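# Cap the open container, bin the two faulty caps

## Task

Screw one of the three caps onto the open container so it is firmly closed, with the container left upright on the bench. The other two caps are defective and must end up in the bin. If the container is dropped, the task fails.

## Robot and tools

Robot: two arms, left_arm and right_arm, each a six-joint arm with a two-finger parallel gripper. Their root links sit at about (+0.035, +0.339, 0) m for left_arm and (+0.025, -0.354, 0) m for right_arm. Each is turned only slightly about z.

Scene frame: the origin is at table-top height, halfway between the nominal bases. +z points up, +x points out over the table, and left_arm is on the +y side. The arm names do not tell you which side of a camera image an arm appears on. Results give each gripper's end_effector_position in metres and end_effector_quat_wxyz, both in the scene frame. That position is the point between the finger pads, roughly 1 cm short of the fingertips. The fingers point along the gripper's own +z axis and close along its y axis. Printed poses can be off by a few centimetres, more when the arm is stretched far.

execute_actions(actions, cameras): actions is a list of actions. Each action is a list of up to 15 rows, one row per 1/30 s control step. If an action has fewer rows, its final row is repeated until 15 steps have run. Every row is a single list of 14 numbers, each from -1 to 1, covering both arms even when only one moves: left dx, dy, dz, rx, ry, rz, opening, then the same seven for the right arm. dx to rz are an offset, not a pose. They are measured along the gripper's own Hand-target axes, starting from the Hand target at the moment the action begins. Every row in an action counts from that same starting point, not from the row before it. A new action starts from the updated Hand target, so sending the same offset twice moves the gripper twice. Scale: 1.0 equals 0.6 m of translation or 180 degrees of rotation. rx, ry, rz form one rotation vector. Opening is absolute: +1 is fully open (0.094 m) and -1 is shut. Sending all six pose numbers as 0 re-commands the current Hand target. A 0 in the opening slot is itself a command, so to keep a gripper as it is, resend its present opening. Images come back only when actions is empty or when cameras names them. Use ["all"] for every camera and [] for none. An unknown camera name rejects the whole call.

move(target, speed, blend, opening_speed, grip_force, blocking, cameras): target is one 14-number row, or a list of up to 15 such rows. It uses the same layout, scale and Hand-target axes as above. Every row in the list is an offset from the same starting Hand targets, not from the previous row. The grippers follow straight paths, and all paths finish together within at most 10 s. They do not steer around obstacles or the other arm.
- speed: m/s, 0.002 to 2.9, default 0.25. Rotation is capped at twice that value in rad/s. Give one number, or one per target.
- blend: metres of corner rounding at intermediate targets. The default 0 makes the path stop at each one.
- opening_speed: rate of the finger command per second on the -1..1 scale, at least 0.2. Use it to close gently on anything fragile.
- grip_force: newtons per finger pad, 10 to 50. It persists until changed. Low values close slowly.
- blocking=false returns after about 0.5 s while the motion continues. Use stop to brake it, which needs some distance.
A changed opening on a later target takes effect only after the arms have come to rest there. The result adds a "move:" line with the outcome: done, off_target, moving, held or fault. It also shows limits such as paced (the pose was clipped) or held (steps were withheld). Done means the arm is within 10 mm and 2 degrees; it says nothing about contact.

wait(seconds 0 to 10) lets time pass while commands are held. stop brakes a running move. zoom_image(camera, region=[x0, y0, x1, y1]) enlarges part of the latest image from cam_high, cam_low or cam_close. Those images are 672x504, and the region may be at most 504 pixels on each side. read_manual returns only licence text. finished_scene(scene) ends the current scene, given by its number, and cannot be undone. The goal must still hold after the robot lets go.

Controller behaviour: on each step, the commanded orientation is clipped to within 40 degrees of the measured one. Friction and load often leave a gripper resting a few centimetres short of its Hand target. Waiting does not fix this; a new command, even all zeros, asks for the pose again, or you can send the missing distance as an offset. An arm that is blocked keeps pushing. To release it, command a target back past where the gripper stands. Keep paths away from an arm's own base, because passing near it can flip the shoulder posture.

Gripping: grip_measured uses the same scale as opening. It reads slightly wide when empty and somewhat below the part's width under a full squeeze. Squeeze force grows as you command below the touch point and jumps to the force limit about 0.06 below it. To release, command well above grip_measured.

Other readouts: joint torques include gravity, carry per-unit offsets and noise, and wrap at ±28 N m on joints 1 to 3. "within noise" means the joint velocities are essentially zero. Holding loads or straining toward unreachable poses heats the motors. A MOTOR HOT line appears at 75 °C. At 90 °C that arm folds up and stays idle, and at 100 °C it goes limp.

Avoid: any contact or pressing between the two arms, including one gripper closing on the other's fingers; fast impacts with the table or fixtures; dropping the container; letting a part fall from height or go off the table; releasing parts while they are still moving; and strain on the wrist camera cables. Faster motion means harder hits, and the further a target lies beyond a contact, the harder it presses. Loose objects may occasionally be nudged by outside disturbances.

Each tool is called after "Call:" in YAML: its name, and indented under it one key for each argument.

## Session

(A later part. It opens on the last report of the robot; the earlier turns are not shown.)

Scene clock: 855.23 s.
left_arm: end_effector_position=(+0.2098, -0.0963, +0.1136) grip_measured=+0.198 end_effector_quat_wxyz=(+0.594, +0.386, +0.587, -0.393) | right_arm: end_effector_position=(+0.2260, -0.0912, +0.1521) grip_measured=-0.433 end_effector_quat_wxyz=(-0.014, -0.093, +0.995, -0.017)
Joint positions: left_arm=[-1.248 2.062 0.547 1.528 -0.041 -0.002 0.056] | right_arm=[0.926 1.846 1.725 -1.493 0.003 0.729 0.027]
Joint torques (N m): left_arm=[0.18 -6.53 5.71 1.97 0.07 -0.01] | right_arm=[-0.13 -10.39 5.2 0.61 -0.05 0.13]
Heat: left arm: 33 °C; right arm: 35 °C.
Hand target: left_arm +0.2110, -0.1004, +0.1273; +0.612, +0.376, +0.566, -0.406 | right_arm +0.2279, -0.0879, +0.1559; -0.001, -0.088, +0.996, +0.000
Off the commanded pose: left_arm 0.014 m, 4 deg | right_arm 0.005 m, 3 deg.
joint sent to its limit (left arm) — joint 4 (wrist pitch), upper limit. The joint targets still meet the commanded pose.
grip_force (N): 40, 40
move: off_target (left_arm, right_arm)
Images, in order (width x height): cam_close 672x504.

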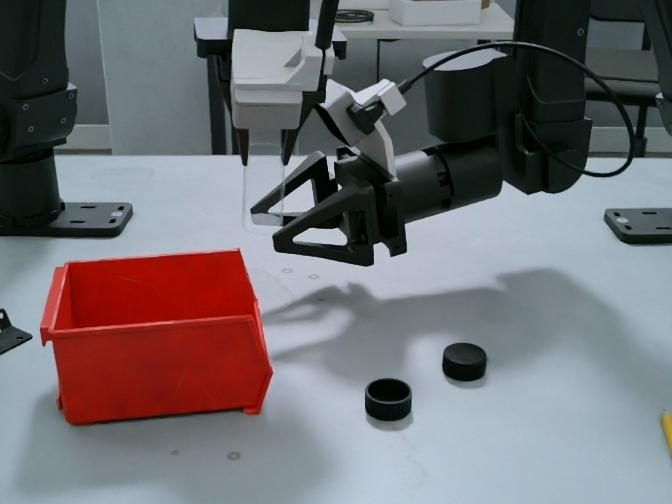

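Call:
move:
  target: [0,0,0,0,0,0,0.2,0,0,0.0167,-0.0109,-0.0116,0,-0.6]
  speed: 0.06
  cameras: ["cam_close"]

Call:
zoom_image:
  camera: "cam_close"
  region: [230, 110, 350, 260]

Scene clock: 864.47 s.
left_arm: end_effector_position=(+0.2098, -0.0963, +0.1115) grip_measured=+0.199 end_effector_quat_wxyz=(+0.591, +0.388, +0.589, -0.391) | right_arm: end_effector_position=(+0.2234, -0.0942, +0.1463) grip_measured=-0.433 end_effector_quat_wxyz=(+0.001, -0.093, +0.996, +0.000)
Joint positions: left_arm=[-1.248 2.062 0.547 1.52 -0.041 -0.002 0.056] | right_arm=[0.926 1.782 1.622 -1.408 0.002 0.729 0.027]
Joint torques (N m): left_arm=[0.1 -6.52 5.7 2.03 0.09 0.02] | right_arm=[-0.2 -9.1 4.97 0.89 -0.06 0.12]
Heat: left arm: 34 °C; right arm: 35 °C.
Hand target: left_arm +0.2110, -0.1004, +0.1273; +0.612, +0.376, +0.566, -0.406 | right_arm +0.2279, -0.0880, +0.1459; +0.016, -0.088, +0.996, +0.019
Off the commanded pose: left_arm 0.016 m, 4 deg | right_arm 0.008 m, 3 deg.
joint sent to its limit (left arm) — joint 4 (wrist pitch), upper limit. The joint targets still meet the commanded pose.
grip_force (N): 40, 40
move: off_target (left_arm, right_arm)
Images, in order (width x height): cam_close 672x504.

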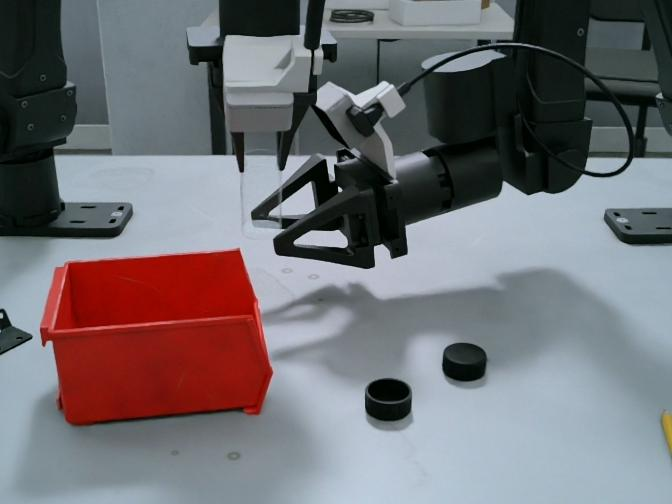

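Scaled by 3.360 from the camera's 672x504 image, which has a finer 960x720 frame.

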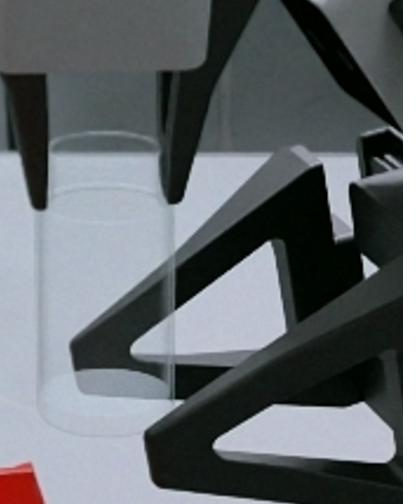

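Call:
move:
  target: [0,0,0,0,0,0,0.2,-0.0075,0.0139,0.002,-0.0065,-0.007,0,-0.6]
  speed: 0.06
  cameras: ["cam_close"]

Call:
zoom_image:
  camera: "cam_close"
  region: [230, 110, 350, 260]

Scene clock: 872.80 s.
left_arm: end_effector_position=(+0.2126, -0.0952, +0.1115) grip_measured=+0.199 end_effector_quat_wxyz=(+0.593, +0.384, +0.591, -0.388) | right_arm: end_effector_position=(+0.2251, -0.0920, +0.1463) grip_measured=-0.433 end_effector_quat_wxyz=(+0.005, -0.088, +0.996, +0.004)
Joint positions: left_arm=[-1.244 2.062 0.547 1.52 -0.048 -0.002 0.056] | right_arm=[0.926 1.782 1.622 -1.397 0.002 0.739 0.027]
Joint torques (N m): left_arm=[-0.16 -6.54 5.5 2.05 0.16 0.01] | right_arm=[0.53 -8.73 5.2 1.1 -0.05 0.1]
Heat: left arm: 35 °C; right arm: 33 °C.
Hand target: left_arm +0.2109, -0.1004, +0.1273; +0.612, +0.376, +0.566, -0.406 | right_arm +0.2308, -0.0790, +0.1451; +0.026, -0.088, +0.995, +0.030
Off the commanded pose: left_arm 0.017 m, 4 deg | right_arm 0.014 m, 4 deg.
joint sent to its limit (left arm) — joint 4 (wrist pitch), upper limit. The joint targets still meet the commanded pose.
grip_force (N): 40, 40
move: off_target (left_arm, right_arm)
Images, in order (width x height): cam_close 672x504.

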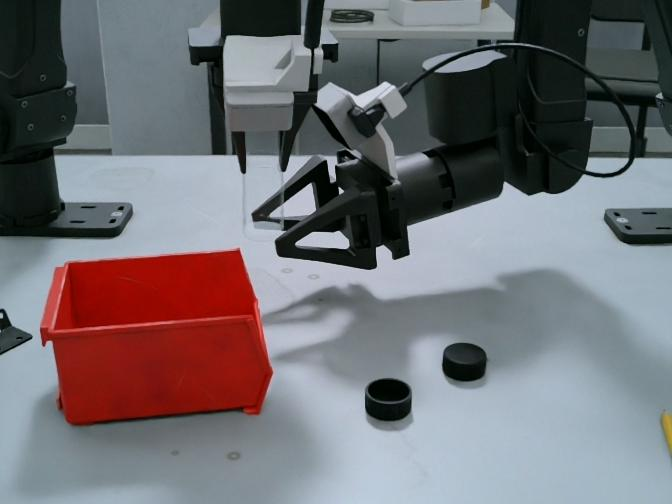

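Scaled by 3.360 from the camera's 672x504 image, which has a finer 960x720 frame.

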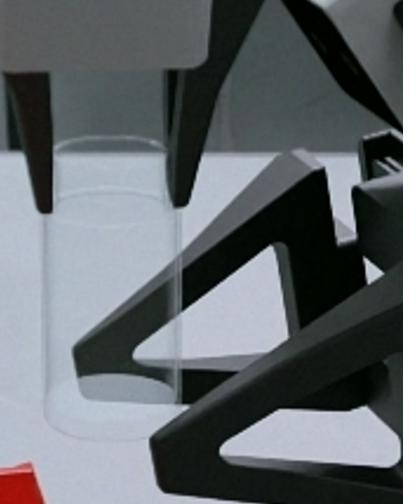

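Call:
move:
  target: [0.01,0,0.018,0,0,0,0.2,0,0,0,0,0,0,-0.6]
  speed: 0.06
  cameras: ["cam_close"]

Call:
zoom_image:
  camera: "cam_close"
  region: [230, 110, 350, 260]

Scene clock: 878.90 s.
left_arm: end_effector_position=(+0.2161, -0.1021, +0.1080) grip_measured=+0.199 end_effector_quat_wxyz=(+0.596, +0.382, +0.590, -0.388) | right_arm: end_effector_position=(+0.2275, -0.0960, +0.1443) grip_measured=-0.433 end_effector_quat_wxyz=(+0.012, -0.087, +0.996, -0.007)
Joint positions: left_arm=[-1.244 2.101 0.581 1.533 -0.052 -0.002 0.056] | right_arm=[0.926 1.782 1.614 -1.397 0.026 0.741 0.027]
Joint torques (N m): left_arm=[-0.16 -6.49 6.95 1.94 0.2 0.05] | right_arm=[0.55 -8.75 5.87 1.08 -0.3 0.1]
Heat: left arm: 36 °C; right arm: 32 °C.
Hand target: left_arm +0.2152, -0.1107, +0.1220; +0.612, +0.376, +0.566, -0.406 | right_arm +0.2309, -0.0789, +0.1452; +0.026, -0.088, +0.995, +0.030
Off the commanded pose: left_arm 0.017 m, 4 deg | right_arm 0.017 m, 4 deg.
grip_force (N): 40, 40
move: off_target (left_arm, right_arm)
Images, in order (width x height): cam_close 672x504.

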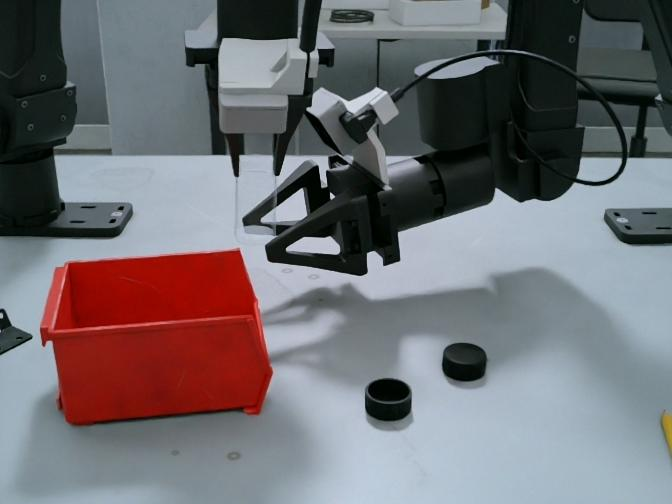

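Scaled by 3.360 from the camera's 672x504 image, which has a finer 960x720 frame.

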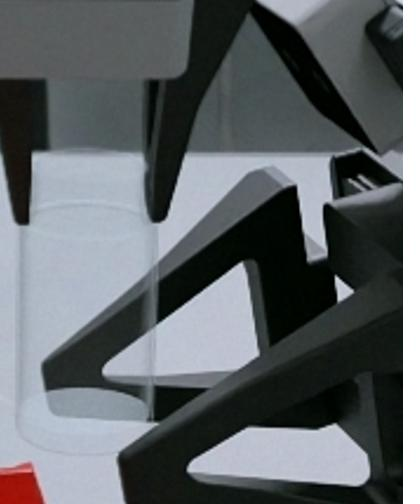

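Call:
move:
  target: [-0.01,0,-0.16,0,0,0,0.2,0,0,0,0,0,0,-0.6]
  speed: 0.12
  cameras: ["cam_close"]

Scene clock: 905.23 s.
left_arm: end_effector_position=(+0.1811, -0.0230, +0.1101) grip_measured=+0.199 end_effector_quat_wxyz=(+0.574, +0.400, +0.607, -0.378) | right_arm: end_effector_position=(+0.2336, -0.0812, +0.1448) grip_measured=-0.433 end_effector_quat_wxyz=(+0.024, -0.087, +0.996, +0.024)
Joint positions: left_arm=[-1.253 1.853 0.226 1.57 -0.047 -0.002 0.056] | right_arm=[0.926 1.782 1.614 -1.335 0.002 0.741 0.027]
Joint torques (N m): left_arm=[-0.51 -7.25 2.65 1.61 -0.02 -0.04] | right_arm=[0.53 -8.84 5.78 0.62 -0.06 0.11]
Heat: left arm: 37 °C; right arm: 30 °C.
Hand target: left_arm +0.1779, -0.0221, +0.1205; +0.612, +0.376, +0.566, -0.406 | right_arm +0.2309, -0.0789, +0.1452; +0.026, -0.088, +0.995, +0.030
Off the commanded pose: left_arm 0.011 m, 8 deg | right_arm 0.003 m, 1 deg.
joint sent to its limit (left arm) — joint 4 (wrist pitch), upper limit. The joint targets are off in orientation, not in position.
grip_force (N): 40, 40
move: off_target (left_arm)
Images, in order (width x height): cam_close 672x504.

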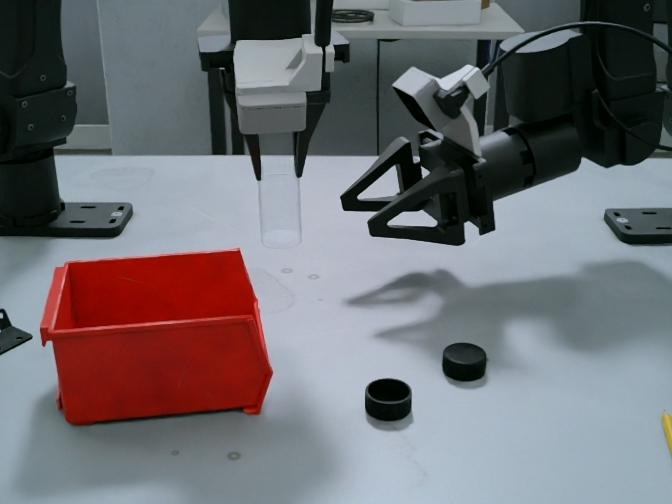

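Call:
move:
  target: [-0.0008,-0.0648,-0.0092,0.0299,0,-0.0025,0.2,0.072,-0.1078,-0.028,0.0093,0.0129,-0.1106,-0.6]
  speed: 0.15
  cameras: ["cam_close","cam_high"]

Call:
zoom_image:
  camera: "cam_close"
  region: [160, 100, 400, 280]

Scene clock: 926.47 s.
left_arm: end_effector_position=(+0.1406, -0.0344, +0.1104) grip_measured=+0.199 end_effector_quat_wxyz=(+0.552, +0.432, +0.585, -0.408) | right_arm: end_effector_position=(+0.2020, -0.1446, +0.1544) grip_measured=-0.433 end_effector_quat_wxyz=(+0.013, -0.258, +0.966, +0.008)
Joint positions: left_arm=[-1.362 1.845 0.217 1.571 -0.048 -0.002 0.056] | right_arm=[0.876 1.554 1.402 -1.387 0.002 0.344 0.027]
Joint torques (N m): left_arm=[-0.57 -7.27 2.47 1.61 -0.14 0] | right_arm=[-0.72 -7.56 5.34 0.32 -0.02 -0.04]
Heat: left arm: 35 °C; right arm: 29 °C.
Hand target: left_arm +0.1399, -0.0321, +0.1206; +0.592, +0.402, +0.547, -0.434 | right_arm +0.1991, -0.1511, +0.1560; +0.012, -0.258, +0.966, +0.009
Off the commanded pose: left_arm 0.010 m, 8 deg | right_arm 0.007 m, 0 deg.
joint sent to its limit (left arm) — joint 4 (wrist pitch), upper limit. The joint targets are off in orientation, not in position.
grip_force (N): 40, 40
move: off_target (left_arm)
Images, in order (width x height): cam_high 672x504, cam_close 672x504.

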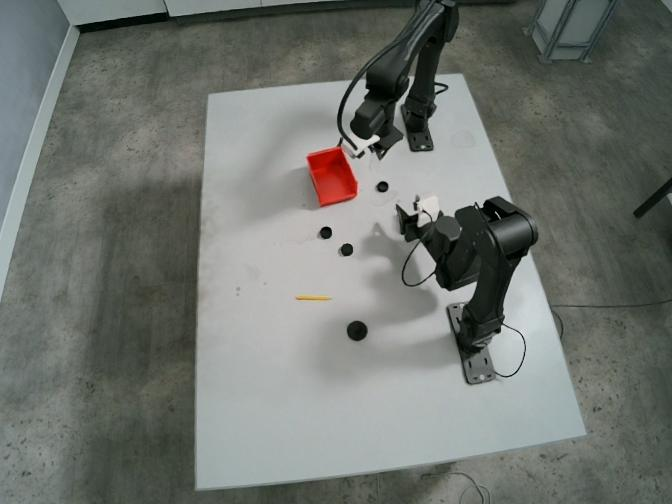

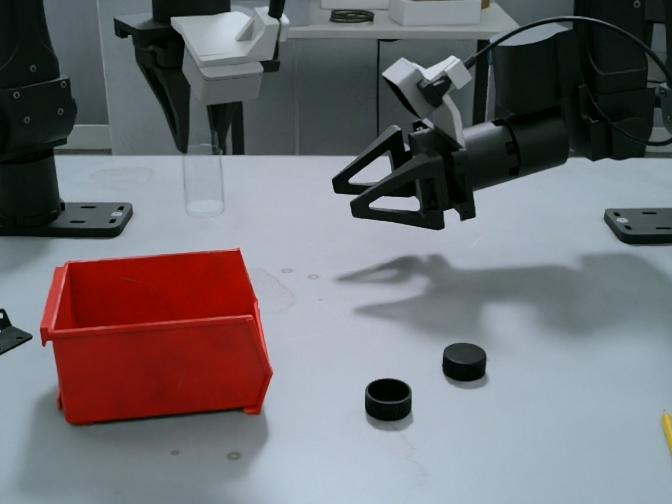

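Scaled by 2.100 from the camera's 672x504 image, which has a finer 960x720 frame.

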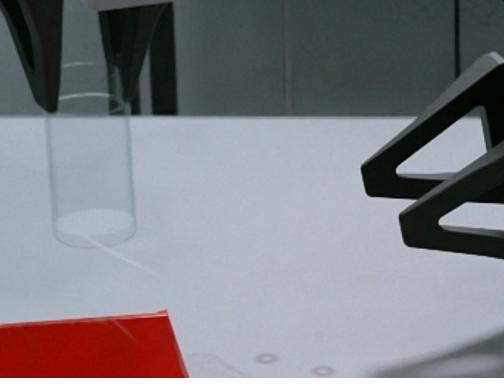

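Call:
move:
  target: [0.008,0.0037,0.1328,0,0,0,0.2,0,0,0,0,0,0,-0.6]
  speed: 0.12
  cameras: ["cam_close","cam_high"]

Call:
zoom_image:
  camera: "cam_close"
  region: [160, 80, 330, 250]

Call:
zoom_image:
  camera: "cam_high"
  region: [350, 110, 450, 210]

Scene clock: 933.00 s.
left_arm: end_effector_position=(+0.1639, -0.1048, +0.1266) grip_measured=+0.199 end_effector_quat_wxyz=(+0.585, +0.404, +0.556, -0.430) | right_arm: end_effector_position=(+0.2020, -0.1446, +0.1544) grip_measured=-0.433 end_effector_quat_wxyz=(+0.014, -0.258, +0.966, +0.008)
Joint positions: left_arm=[-1.349 2.038 0.519 1.575 -0.045 -0.002 0.056] | right_arm=[0.876 1.554 1.402 -1.387 0.002 0.343 0.027]
Joint torques (N m): left_arm=[0.61 -5.53 5.34 1.58 0.12 0.05] | right_arm=[-0.73 -7.57 5.31 0.33 -0.04 -0.07]
Heat: left arm: 34 °C; right arm: 30 °C.
Hand target: left_arm +0.1661, -0.1075, +0.1220; +0.592, +0.402, +0.548, -0.434 | right_arm +0.1991, -0.1511, +0.1560; +0.012, -0.259, +0.966, +0.009
Off the commanded pose: left_arm 0.006 m, 1 deg | right_arm 0.007 m, 0 deg.
joint sent to its limit (left arm) — joint 4 (wrist pitch), upper limit. The joint targets still meet the commanded pose.
grip_force (N): 40, 40
move: done
Images, in order (width x height): cam_high 672x504, cam_close 672x504.

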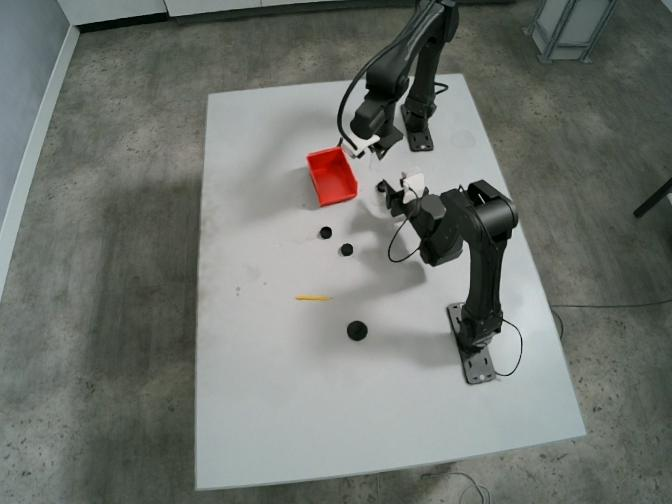

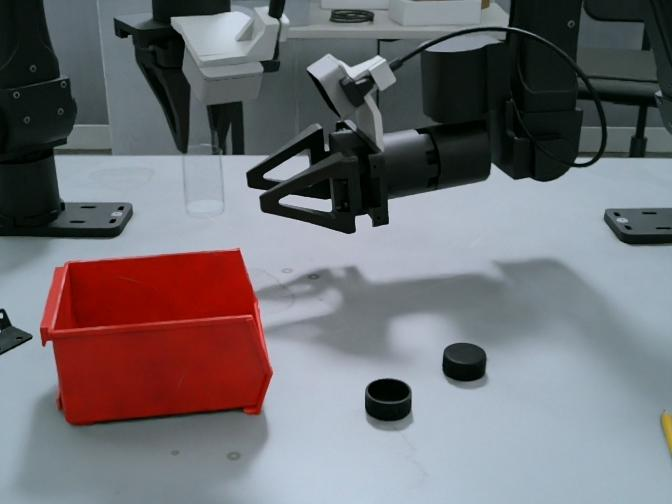

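Scaled by 2.965 from the camera's 672x504 image, which has a finer 960x720 frame.

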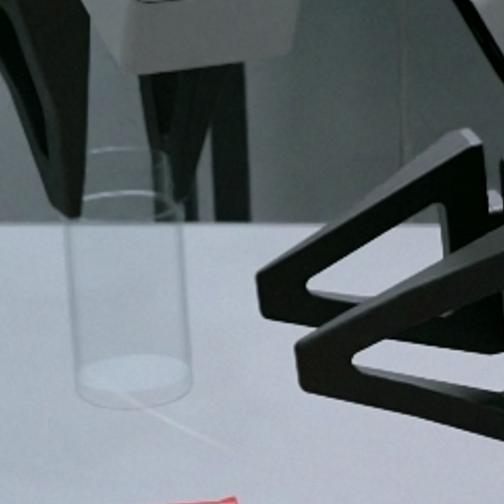

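Scaled by 5.040 from the camera's 672x504 image, which has a finer 960x720 frame.

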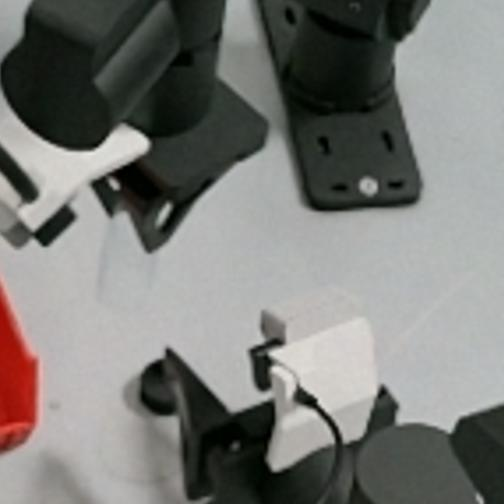

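Call:
zoom_image:
  camera: "cam_high"
  region: [352, 135, 402, 185]

Scaled by 10.080 from the camera's 672x504 image, which has a finer 960x720 frame.

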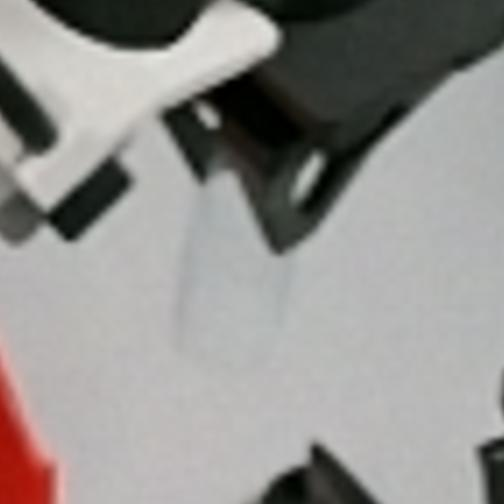

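Call:
move:
  target: [0,0.04,0,0,0,0,0.2,0,0,0,0,0,0,-0.6]
  speed: 0.1
  cameras: ["cam_close","cam_high","cam_low"]

Call:
zoom_image:
  camera: "cam_high"
  region: [352, 135, 412, 195]

Call:
zoom_image:
  camera: "cam_close"
  region: [160, 80, 330, 250]

Call:
zoom_image:
  camera: "cam_low"
  region: [170, 170, 320, 290]

Scene clock: 981.23 s.
left_arm: end_effector_position=(+0.1879, -0.0971, +0.1266) grip_measured=+0.199 end_effector_quat_wxyz=(+0.587, +0.405, +0.555, -0.428) | right_arm: end_effector_position=(+0.2020, -0.1446, +0.1544) grip_measured=-0.433 end_effector_quat_wxyz=(+0.014, -0.258, +0.966, +0.008)
Joint positions: left_arm=[-1.262 2.038 0.519 1.575 0.039 -0.002 0.056] | right_arm=[0.876 1.554 1.402 -1.387 0.002 0.343 0.027]
Joint torques (N m): left_arm=[0.27 -5.6 5.2 1.57 0.13 -0.06] | right_arm=[-0.7 -7.58 5.31 0.34 -0.03 -0.07]
Heat: left arm: 35 °C; right arm: 31 °C.
Hand target: left_arm +0.1889, -0.1003, +0.1220; +0.592, +0.402, +0.547, -0.434 | right_arm +0.1991, -0.1511, +0.1560; +0.012, -0.259, +0.966, +0.009
Off the commanded pose: left_arm 0.006 m, 1 deg | right_arm 0.007 m, 0 deg.
joint sent to its limit (left arm) — joint 4 (wrist pitch), upper limit. The joint targets still meet the commanded pose.
grip_force (N): 40, 40
move: done

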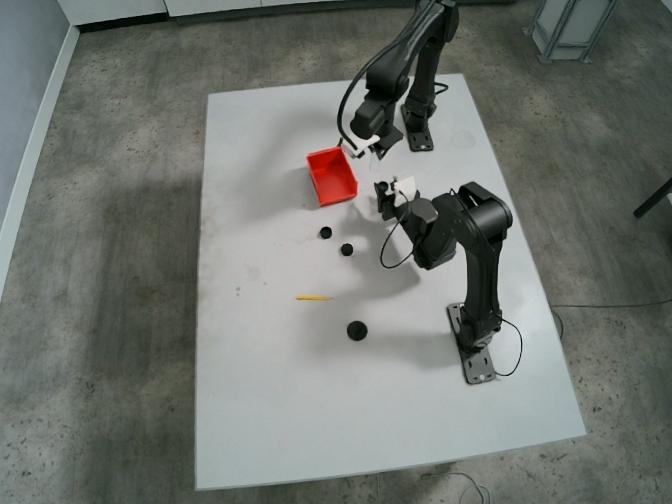

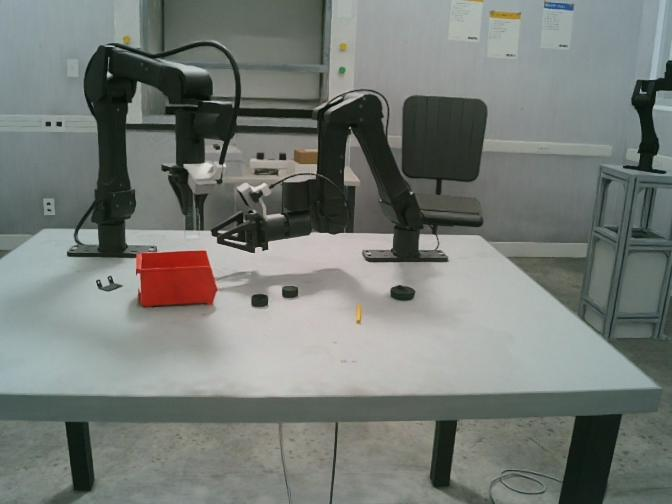

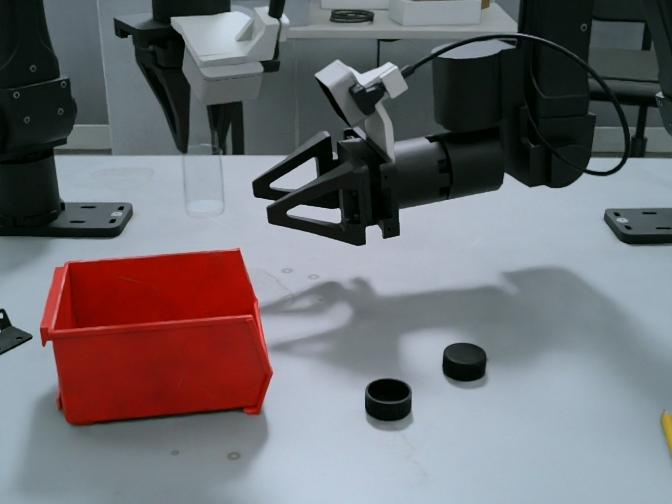

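Scaled by 8.400 from the camera's 672x504 image, which has a finer 960x720 frame.

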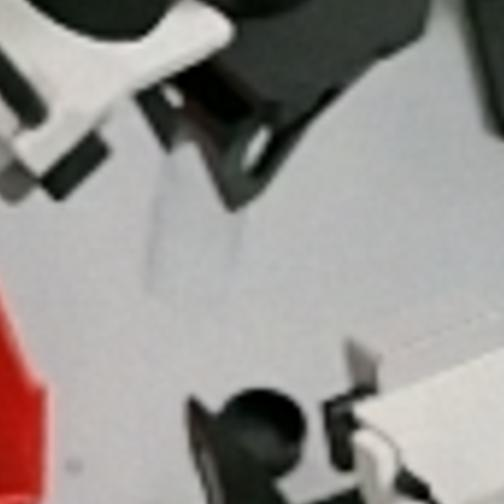

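Scaled by 2.965 from the camera's 672x504 image, which has a finer 960x720 frame.

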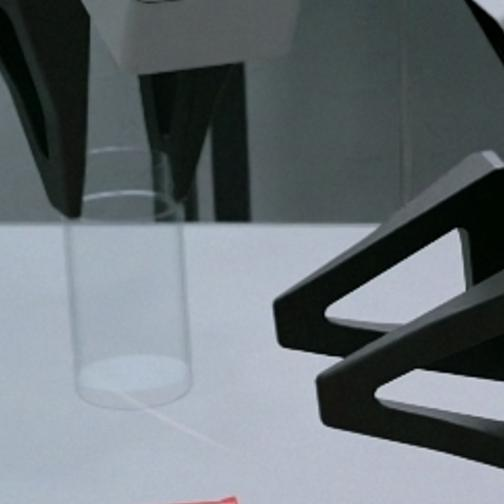

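Scaled by 3.360 from the camera's 672x504 image, which has a finer 960x720 frame.

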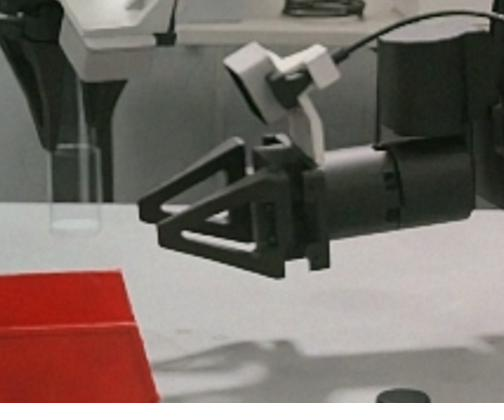

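Call:
move:
  target: [-0.015,0.0067,0.043,0,0,0,0.2,0,0,0,0,0,0,-0.6]
  speed: 0.1
  cameras: ["cam_close","cam_high"]

Call:
zoom_image:
  camera: "cam_high"
  region: [352, 135, 412, 195]

Call:
zoom_image:
  camera: "cam_close"
  region: [160, 80, 330, 250]

Scene clock: 1000.70 s.
left_arm: end_effector_position=(+0.1973, -0.1190, +0.1437) grip_measured=+0.199 end_effector_quat_wxyz=(+0.600, +0.396, +0.540, -0.437) | right_arm: end_effector_position=(+0.2020, -0.1446, +0.1544) grip_measured=-0.433 end_effector_quat_wxyz=(+0.014, -0.258, +0.966, +0.008)
Joint positions: left_arm=[-1.256 2.054 0.623 1.534 0.048 -0.002 0.056] | right_arm=[0.876 1.554 1.402 -1.387 0.002 0.343 0.027]
Joint torques (N m): left_arm=[0.46 -5.65 5.87 1.36 0.11 -0.03] | right_arm=[-0.7 -7.58 5.34 0.32 -0.03 -0.06]
Heat: left arm: 35 °C; right arm: 30 °C.
Hand target: left_arm +0.2002, -0.1230, +0.1330; +0.592, +0.402, +0.547, -0.434 | right_arm +0.1991, -0.1511, +0.1560; +0.012, -0.259, +0.966, +0.009
Off the commanded pose: left_arm 0.012 m, 1 deg | right_arm 0.007 m, 0 deg.
grip_force (N): 40, 40
move: off_target (left_arm)
Images, in order (width x height): cam_high 672x504, cam_close 672x504.

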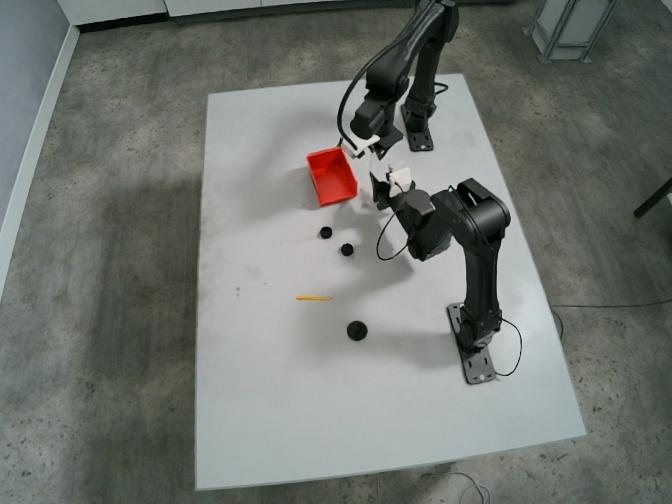

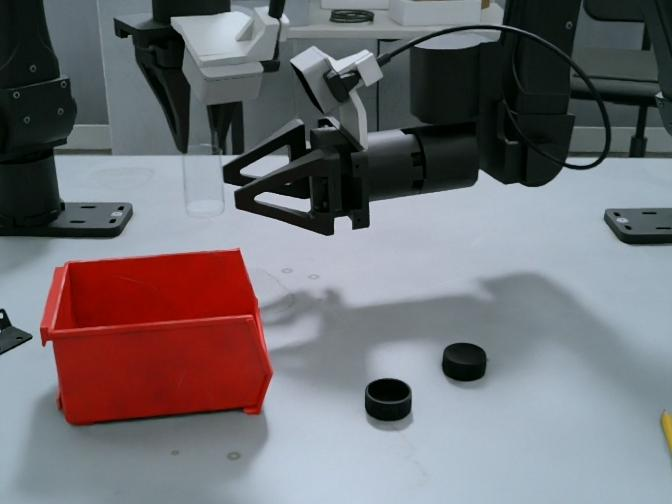

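Scaled by 8.400 from the camera's 672x504 image, which has a finer 960x720 frame.

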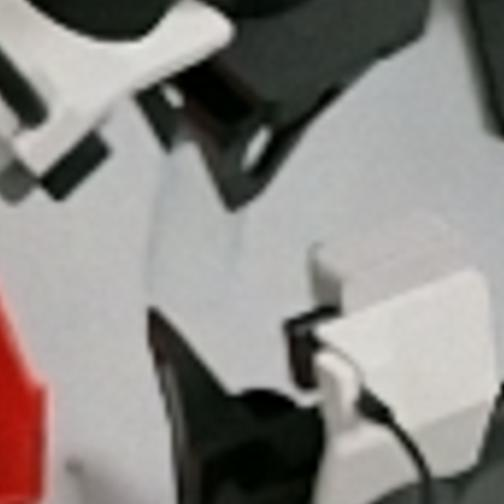

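Scaled by 2.965 from the camera's 672x504 image, which has a finer 960x720 frame.

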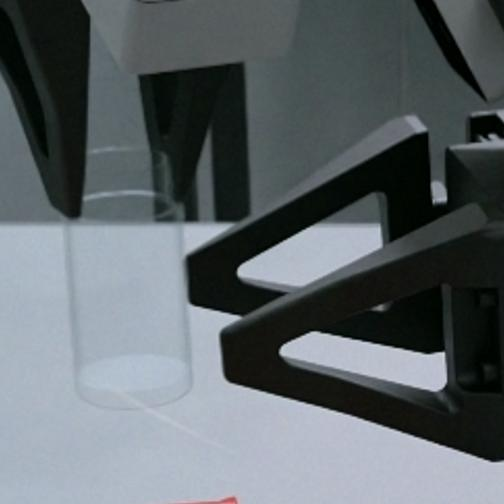

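Call:
move:
  target: [0.0153,0.0087,0.03,0,0,0,0.2,0,0,0,0,0,0,-0.6]
  speed: 0.06
  cameras: ["cam_close","cam_high"]

Call:
zoom_image:
  camera: "cam_high"
  region: [352, 135, 412, 195]

Call:
zoom_image:
  camera: "cam_close"
  region: [160, 80, 330, 250]

Scene clock: 1008.90 s.
left_arm: end_effector_position=(+0.2078, -0.1353, +0.1357) grip_measured=+0.199 end_effector_quat_wxyz=(+0.600, +0.397, +0.541, -0.437) | right_arm: end_effector_position=(+0.2020, -0.1446, +0.1544) grip_measured=-0.433 end_effector_quat_wxyz=(+0.014, -0.258, +0.966, +0.008)
Joint positions: left_arm=[-1.243 2.122 0.705 1.518 0.06 -0.002 0.056] | right_arm=[0.876 1.554 1.402 -1.387 0.002 0.343 0.027]
Joint torques (N m): left_arm=[0.51 -6.57 6.02 1.37 0.11 -0.06] | right_arm=[-0.73 -7.57 5.33 0.32 -0.04 -0.07]
Heat: left arm: 34 °C; right arm: 30 °C.
Hand target: left_arm +0.2108, -0.1393, +0.1252; +0.592, +0.402, +0.547, -0.434 | right_arm +0.1991, -0.1511, +0.1560; +0.012, -0.259, +0.966, +0.009
Off the commanded pose: left_arm 0.012 m, 1 deg | right_arm 0.007 m, 0 deg.
grip_force (N): 40, 40
move: off_target (left_arm)
Images, in order (width x height): cam_high 672x504, cam_close 672x504.

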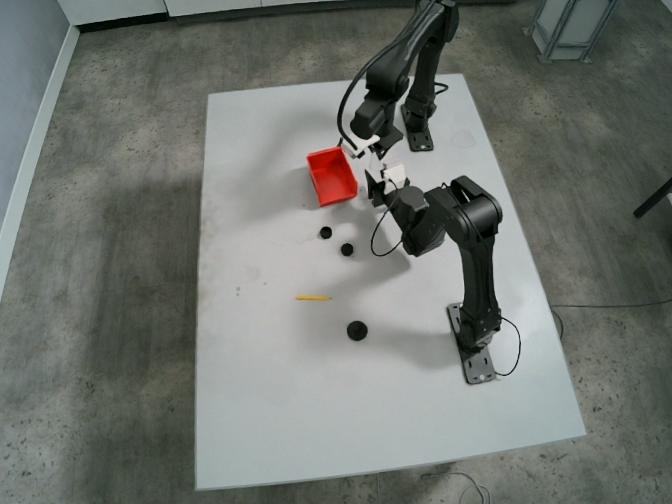

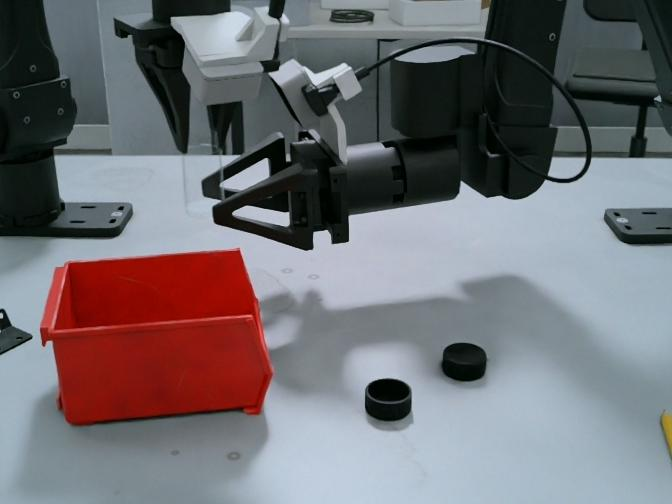

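Scaled by 8.400 from the camera's 672x504 image, which has a finer 960x720 frame.

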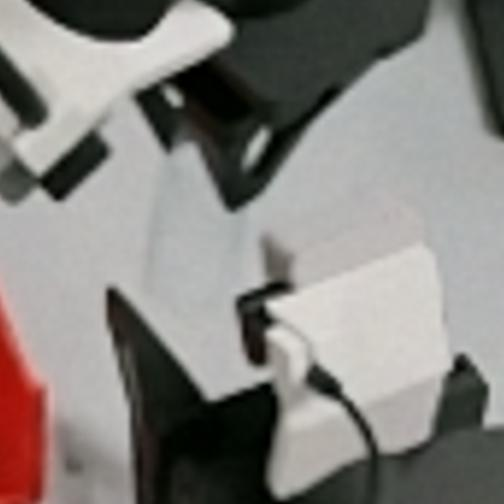

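Scaled by 2.965 from the camera's 672x504 image, which has a finer 960x720 frame.

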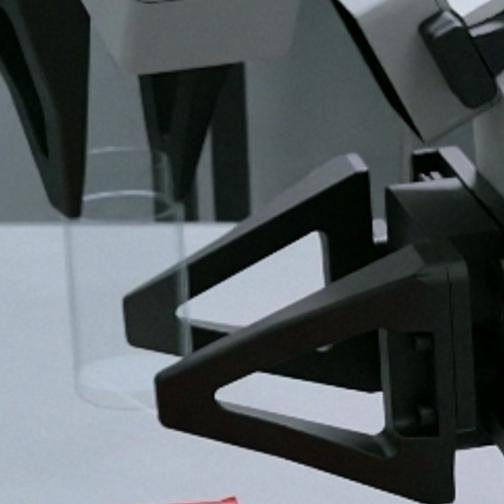

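Call:
move:
  target: [0.003,0,0.0183,0,0,0,0.2,0,0,0,0,0,0,-0.6]
  speed: 0.05
  cameras: ["cam_close"]

Call:
zoom_image:
  camera: "cam_close"
  region: [160, 80, 330, 250]

Scene clock: 1016.83 s.
left_arm: end_effector_position=(+0.2117, -0.1455, +0.1357) grip_measured=+0.199 end_effector_quat_wxyz=(+0.600, +0.397, +0.540, -0.437) | right_arm: end_effector_position=(+0.2020, -0.1446, +0.1544) grip_measured=-0.433 end_effector_quat_wxyz=(+0.014, -0.258, +0.966, +0.008)
Joint positions: left_arm=[-1.243 2.144 0.754 1.493 0.061 -0.002 0.056] | right_arm=[0.876 1.554 1.402 -1.387 0.002 0.343 0.027]
Joint torques (N m): left_arm=[0.36 -6.72 6.28 1.37 0.05 -0.06] | right_arm=[-0.76 -7.6 5.31 0.33 -0.03 -0.07]
Heat: left arm: 34 °C; right arm: 30 °C.
Hand target: left_arm +0.2141, -0.1499, +0.1244; +0.592, +0.402, +0.547, -0.434 | right_arm +0.1991, -0.1511, +0.1560; +0.012, -0.259, +0.966, +0.009
Off the commanded pose: left_arm 0.013 m, 1 deg | right_arm 0.007 m, 0 deg.
grip_force (N): 40, 40
move: off_target (left_arm)
Images, in order (width x height): cam_close 672x504.

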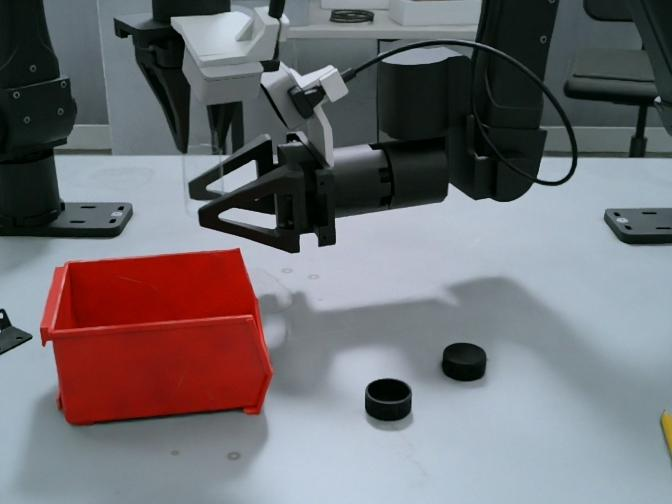

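Scaled by 2.965 from the camera's 672x504 image, which has a finer 960x720 frame.

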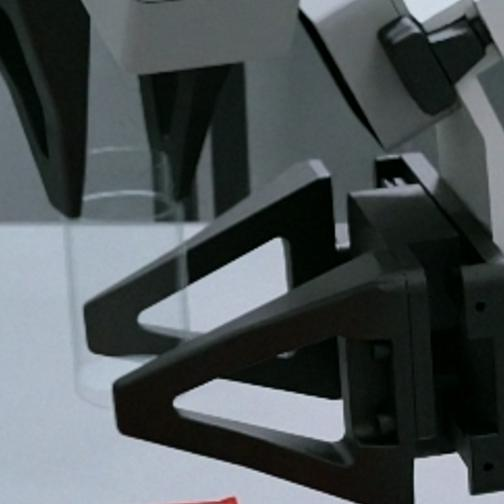

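Call:
move:
  target: [0,0,0,0,0,0,-0.45,0,0,0,0,0,0,-0.6]
  opening_speed: 0.4
  grip_force: [48,40]
  cameras: ["cam_close"]

Call:
zoom_image:
  camera: "cam_close"
  region: [160, 80, 330, 250]

Scene clock: 1021.23 s.
left_arm: end_effector_position=(+0.2100, -0.1461, +0.1354) grip_measured=-0.321 end_effector_quat_wxyz=(+0.598, +0.400, +0.538, -0.440) | right_arm: end_effector_position=(+0.2023, -0.1442, +0.1544) grip_measured=-0.433 end_effector_quat_wxyz=(+0.014, -0.258, +0.966, +0.009)
Joint positions: left_arm=[-1.243 2.144 0.754 1.492 0.071 -0.002 0.032] | right_arm=[0.876 1.554 1.402 -1.385 0.002 0.343 0.027]
Joint torques (N m): left_arm=[0.27 -6.72 6.15 1.35 -0.03 -0.02] | right_arm=[-0.77 -7.54 5.35 0.33 -0.03 -0.07]
Heat: left arm: 34 °C; right arm: 30 °C.
Hand target: left_arm +0.2142, -0.1499, +0.1244; +0.592, +0.402, +0.547, -0.434 | right_arm +0.1991, -0.1511, +0.1560; +0.012, -0.259, +0.966, +0.009
Off the commanded pose: left_arm 0.012 m, 1 deg | right_arm 0.008 m, 0 deg.
grip_force (N): 48, 40
move: off_target (left_arm)
Images, in order (width x height): cam_close 672x504.

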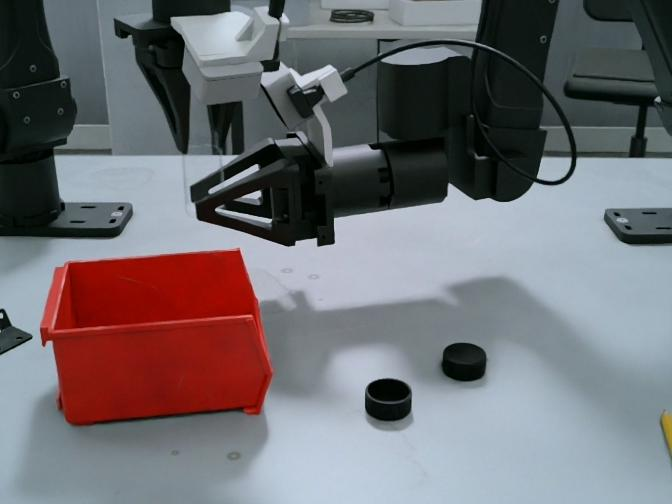

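Scaled by 2.965 from the camera's 672x504 image, which has a finer 960x720 frame.

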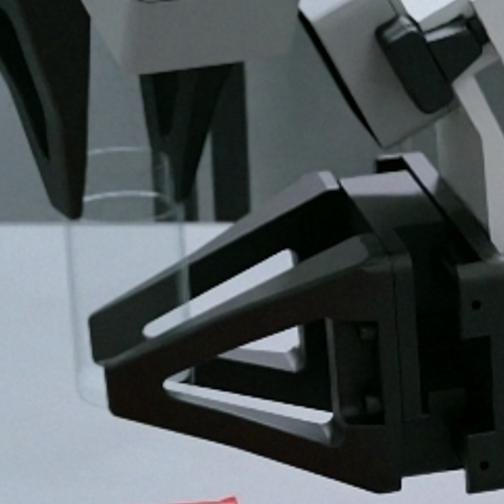

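Call:
move:
  target:
    - [0,0,0,0,0,0,-0.45,0,0,0,0,0,0,0.1]
    - [0,0,0,0,0,0,-0.45,0,0,-0.0583,0,0,0,0.1]
    - [0,0,0,0,0,0,-0.45,-0.1943,-0.0333,-0.0483,0,0,0,0.4]
    - [0,0,0,0,0,0,-0.45,-0.3305,0.2057,0.0933,0,0,-0.111,0.4]
  speed: [0.05,0.08,0.25,0.25]
  blend: [0,0.01,0.03,0]
  opening_speed: 0.5
  cameras: ["cam_close","cam_low"]

Call:
zoom_image:
  camera: "cam_close"
  region: [160, 100, 300, 240]

Call:
zoom_image:
  camera: "cam_close"
  region: [400, 200, 560, 400]

Scene clock: 1038.27 s.
left_arm: end_effector_position=(+0.2100, -0.1462, +0.1348) grip_measured=-0.321 end_effector_quat_wxyz=(+0.597, +0.400, +0.539, -0.439) | right_arm: end_effector_position=(+0.3082, +0.0549, +0.1083) grip_measured=+0.398 end_effector_quat_wxyz=(+0.045, -0.417, +0.907, +0.026)
Joint positions: left_arm=[-1.243 2.144 0.754 1.489 0.071 -0.002 0.032] | right_arm=[0.973 2.52 2.624 -1.571 0 0.1 0.066]
Joint torques (N m): left_arm=[0.55 -6.63 6.26 1.39 -0.04 -0.08] | right_arm=[-0.16 -12.19 8.76 0.44 0.01 -0.07]
Heat: left arm: 35 °C; right arm: 30 °C.
Hand target: left_arm +0.2142, -0.1499, +0.1244; +0.592, +0.402, +0.547, -0.434 | right_arm +0.3102, +0.0561, +0.1066; +0.013, -0.422, +0.906, +0.007
Off the commanded pose: left_arm 0.012 m, 1 deg | right_arm 0.003 m, 4 deg.
joint sent to its limit (right arm) — joint 4 (wrist pitch), lower limit. The joint targets are off in orientation, not in position.
grip_force (N): 48, 40
move: off_target (left_arm, right_arm); blend cut to 0 m at target 3
Images, in order (width x height): cam_low 672x504, cam_close 672x504.

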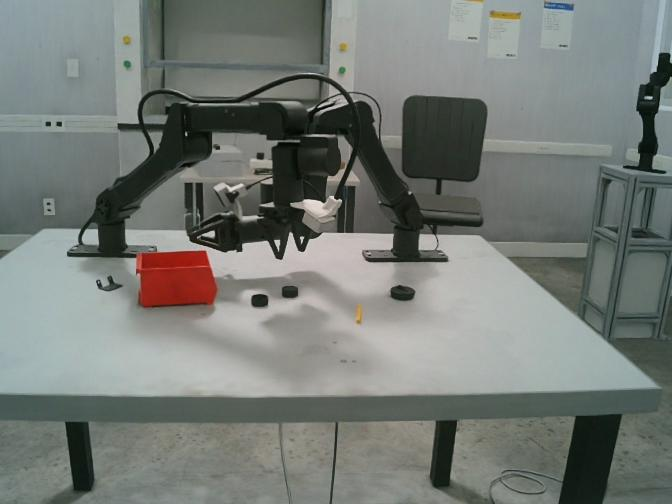

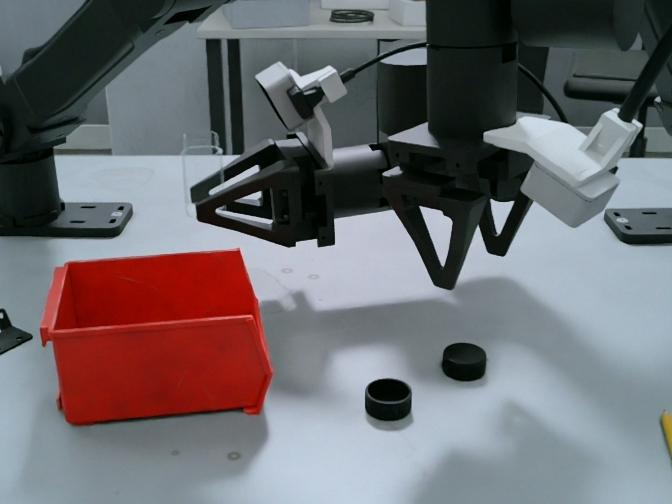

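Scaled by 3.600 from the camera's 672x504 image, which has a finer 960x720 frame.

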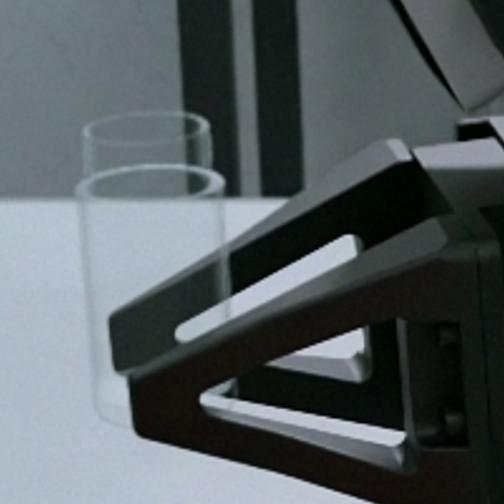

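Scaled by 2.520 from the camera's 672x504 image, which has a finer 960x720 frame.

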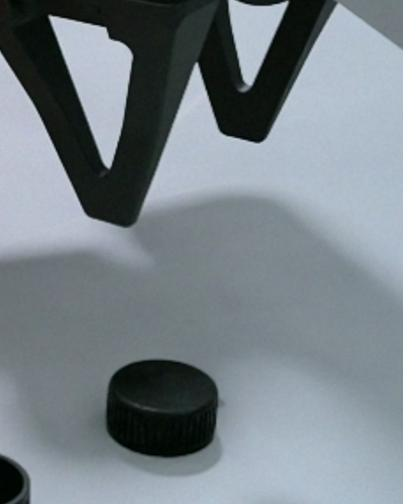

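Call:
move:
  target: [0,0,0,0,0,0,-0.45,0.004,0,0.085,0,0,0,0.4]
  speed: 0.15
  cameras: ["cam_close","cam_low"]

Call:
zoom_image:
  camera: "cam_close"
  region: [400, 240, 540, 400]

Call:
zoom_image:
  camera: "cam_low"
  region: [230, 220, 350, 310]

Scene clock: 1044.77 s.
left_arm: end_effector_position=(+0.2100, -0.1462, +0.1348) grip_measured=-0.321 end_effector_quat_wxyz=(+0.597, +0.400, +0.539, -0.439) | right_arm: end_effector_position=(+0.3078, +0.0543, +0.0674) grip_measured=+0.398 end_effector_quat_wxyz=(+0.018, -0.418, +0.908, +0.010)
Joint positions: left_arm=[-1.243 2.144 0.754 1.489 0.071 -0.002 0.032] | right_arm=[0.973 2.56 2.536 -1.506 0 0.099 0.066]
Joint torques (N m): left_arm=[0.35 -6.69 6.34 1.38 -0.03 -0.08] | right_arm=[-0.14 -12.15 6.35 0.56 0.01 -0.05]
Heat: left arm: 35 °C; right arm: 32 °C.
Hand target: left_arm +0.2142, -0.1499, +0.1244; +0.592, +0.402, +0.547, -0.434 | right_arm +0.3096, +0.0555, +0.0557; +0.013, -0.422, +0.906, +0.007
Off the commanded pose: left_arm 0.012 m, 1 deg | right_arm 0.012 m, 1 deg.
grip_force (N): 48, 40
move: off_target (left_arm, right_arm)
Images, in order (width x height): cam_low 672x504, cam_close 672x504.

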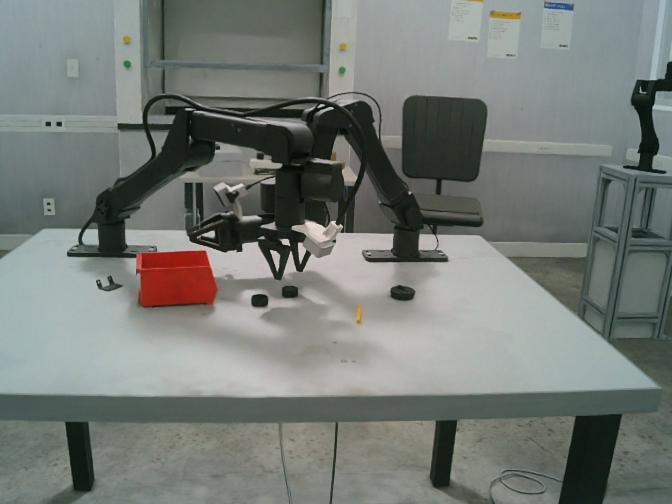

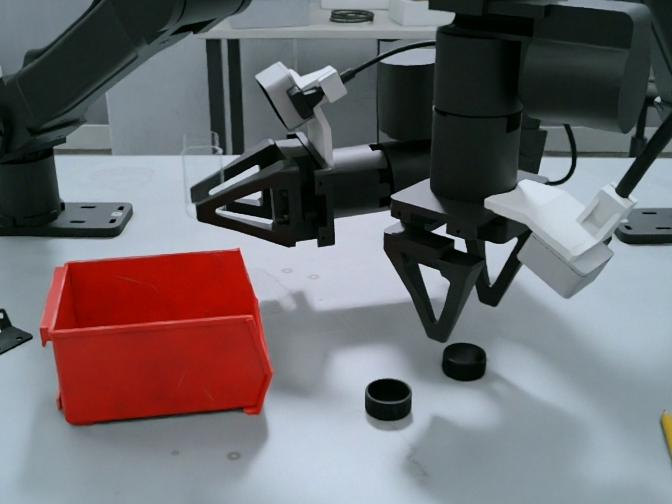

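Scaled by 3.150 from the camera's 672x504 image, which has a finer 960x720 frame.

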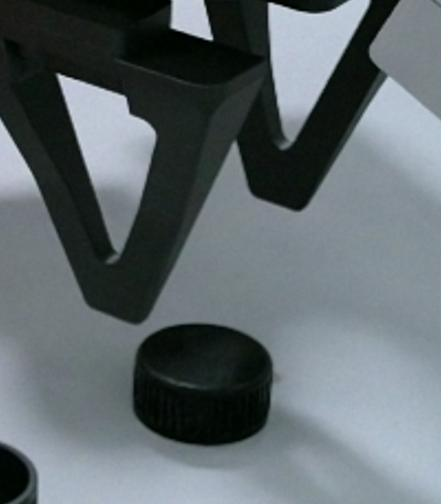

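Scaled by 4.200 from the camera's 672x504 image, which has a finer 960x720 frame.

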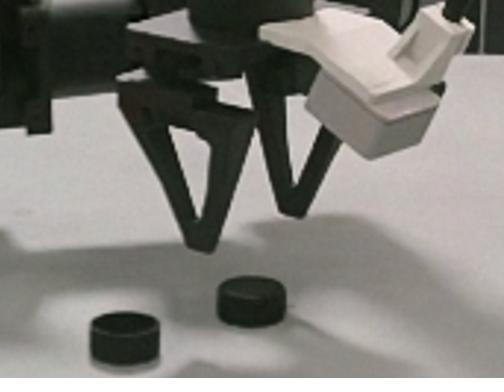

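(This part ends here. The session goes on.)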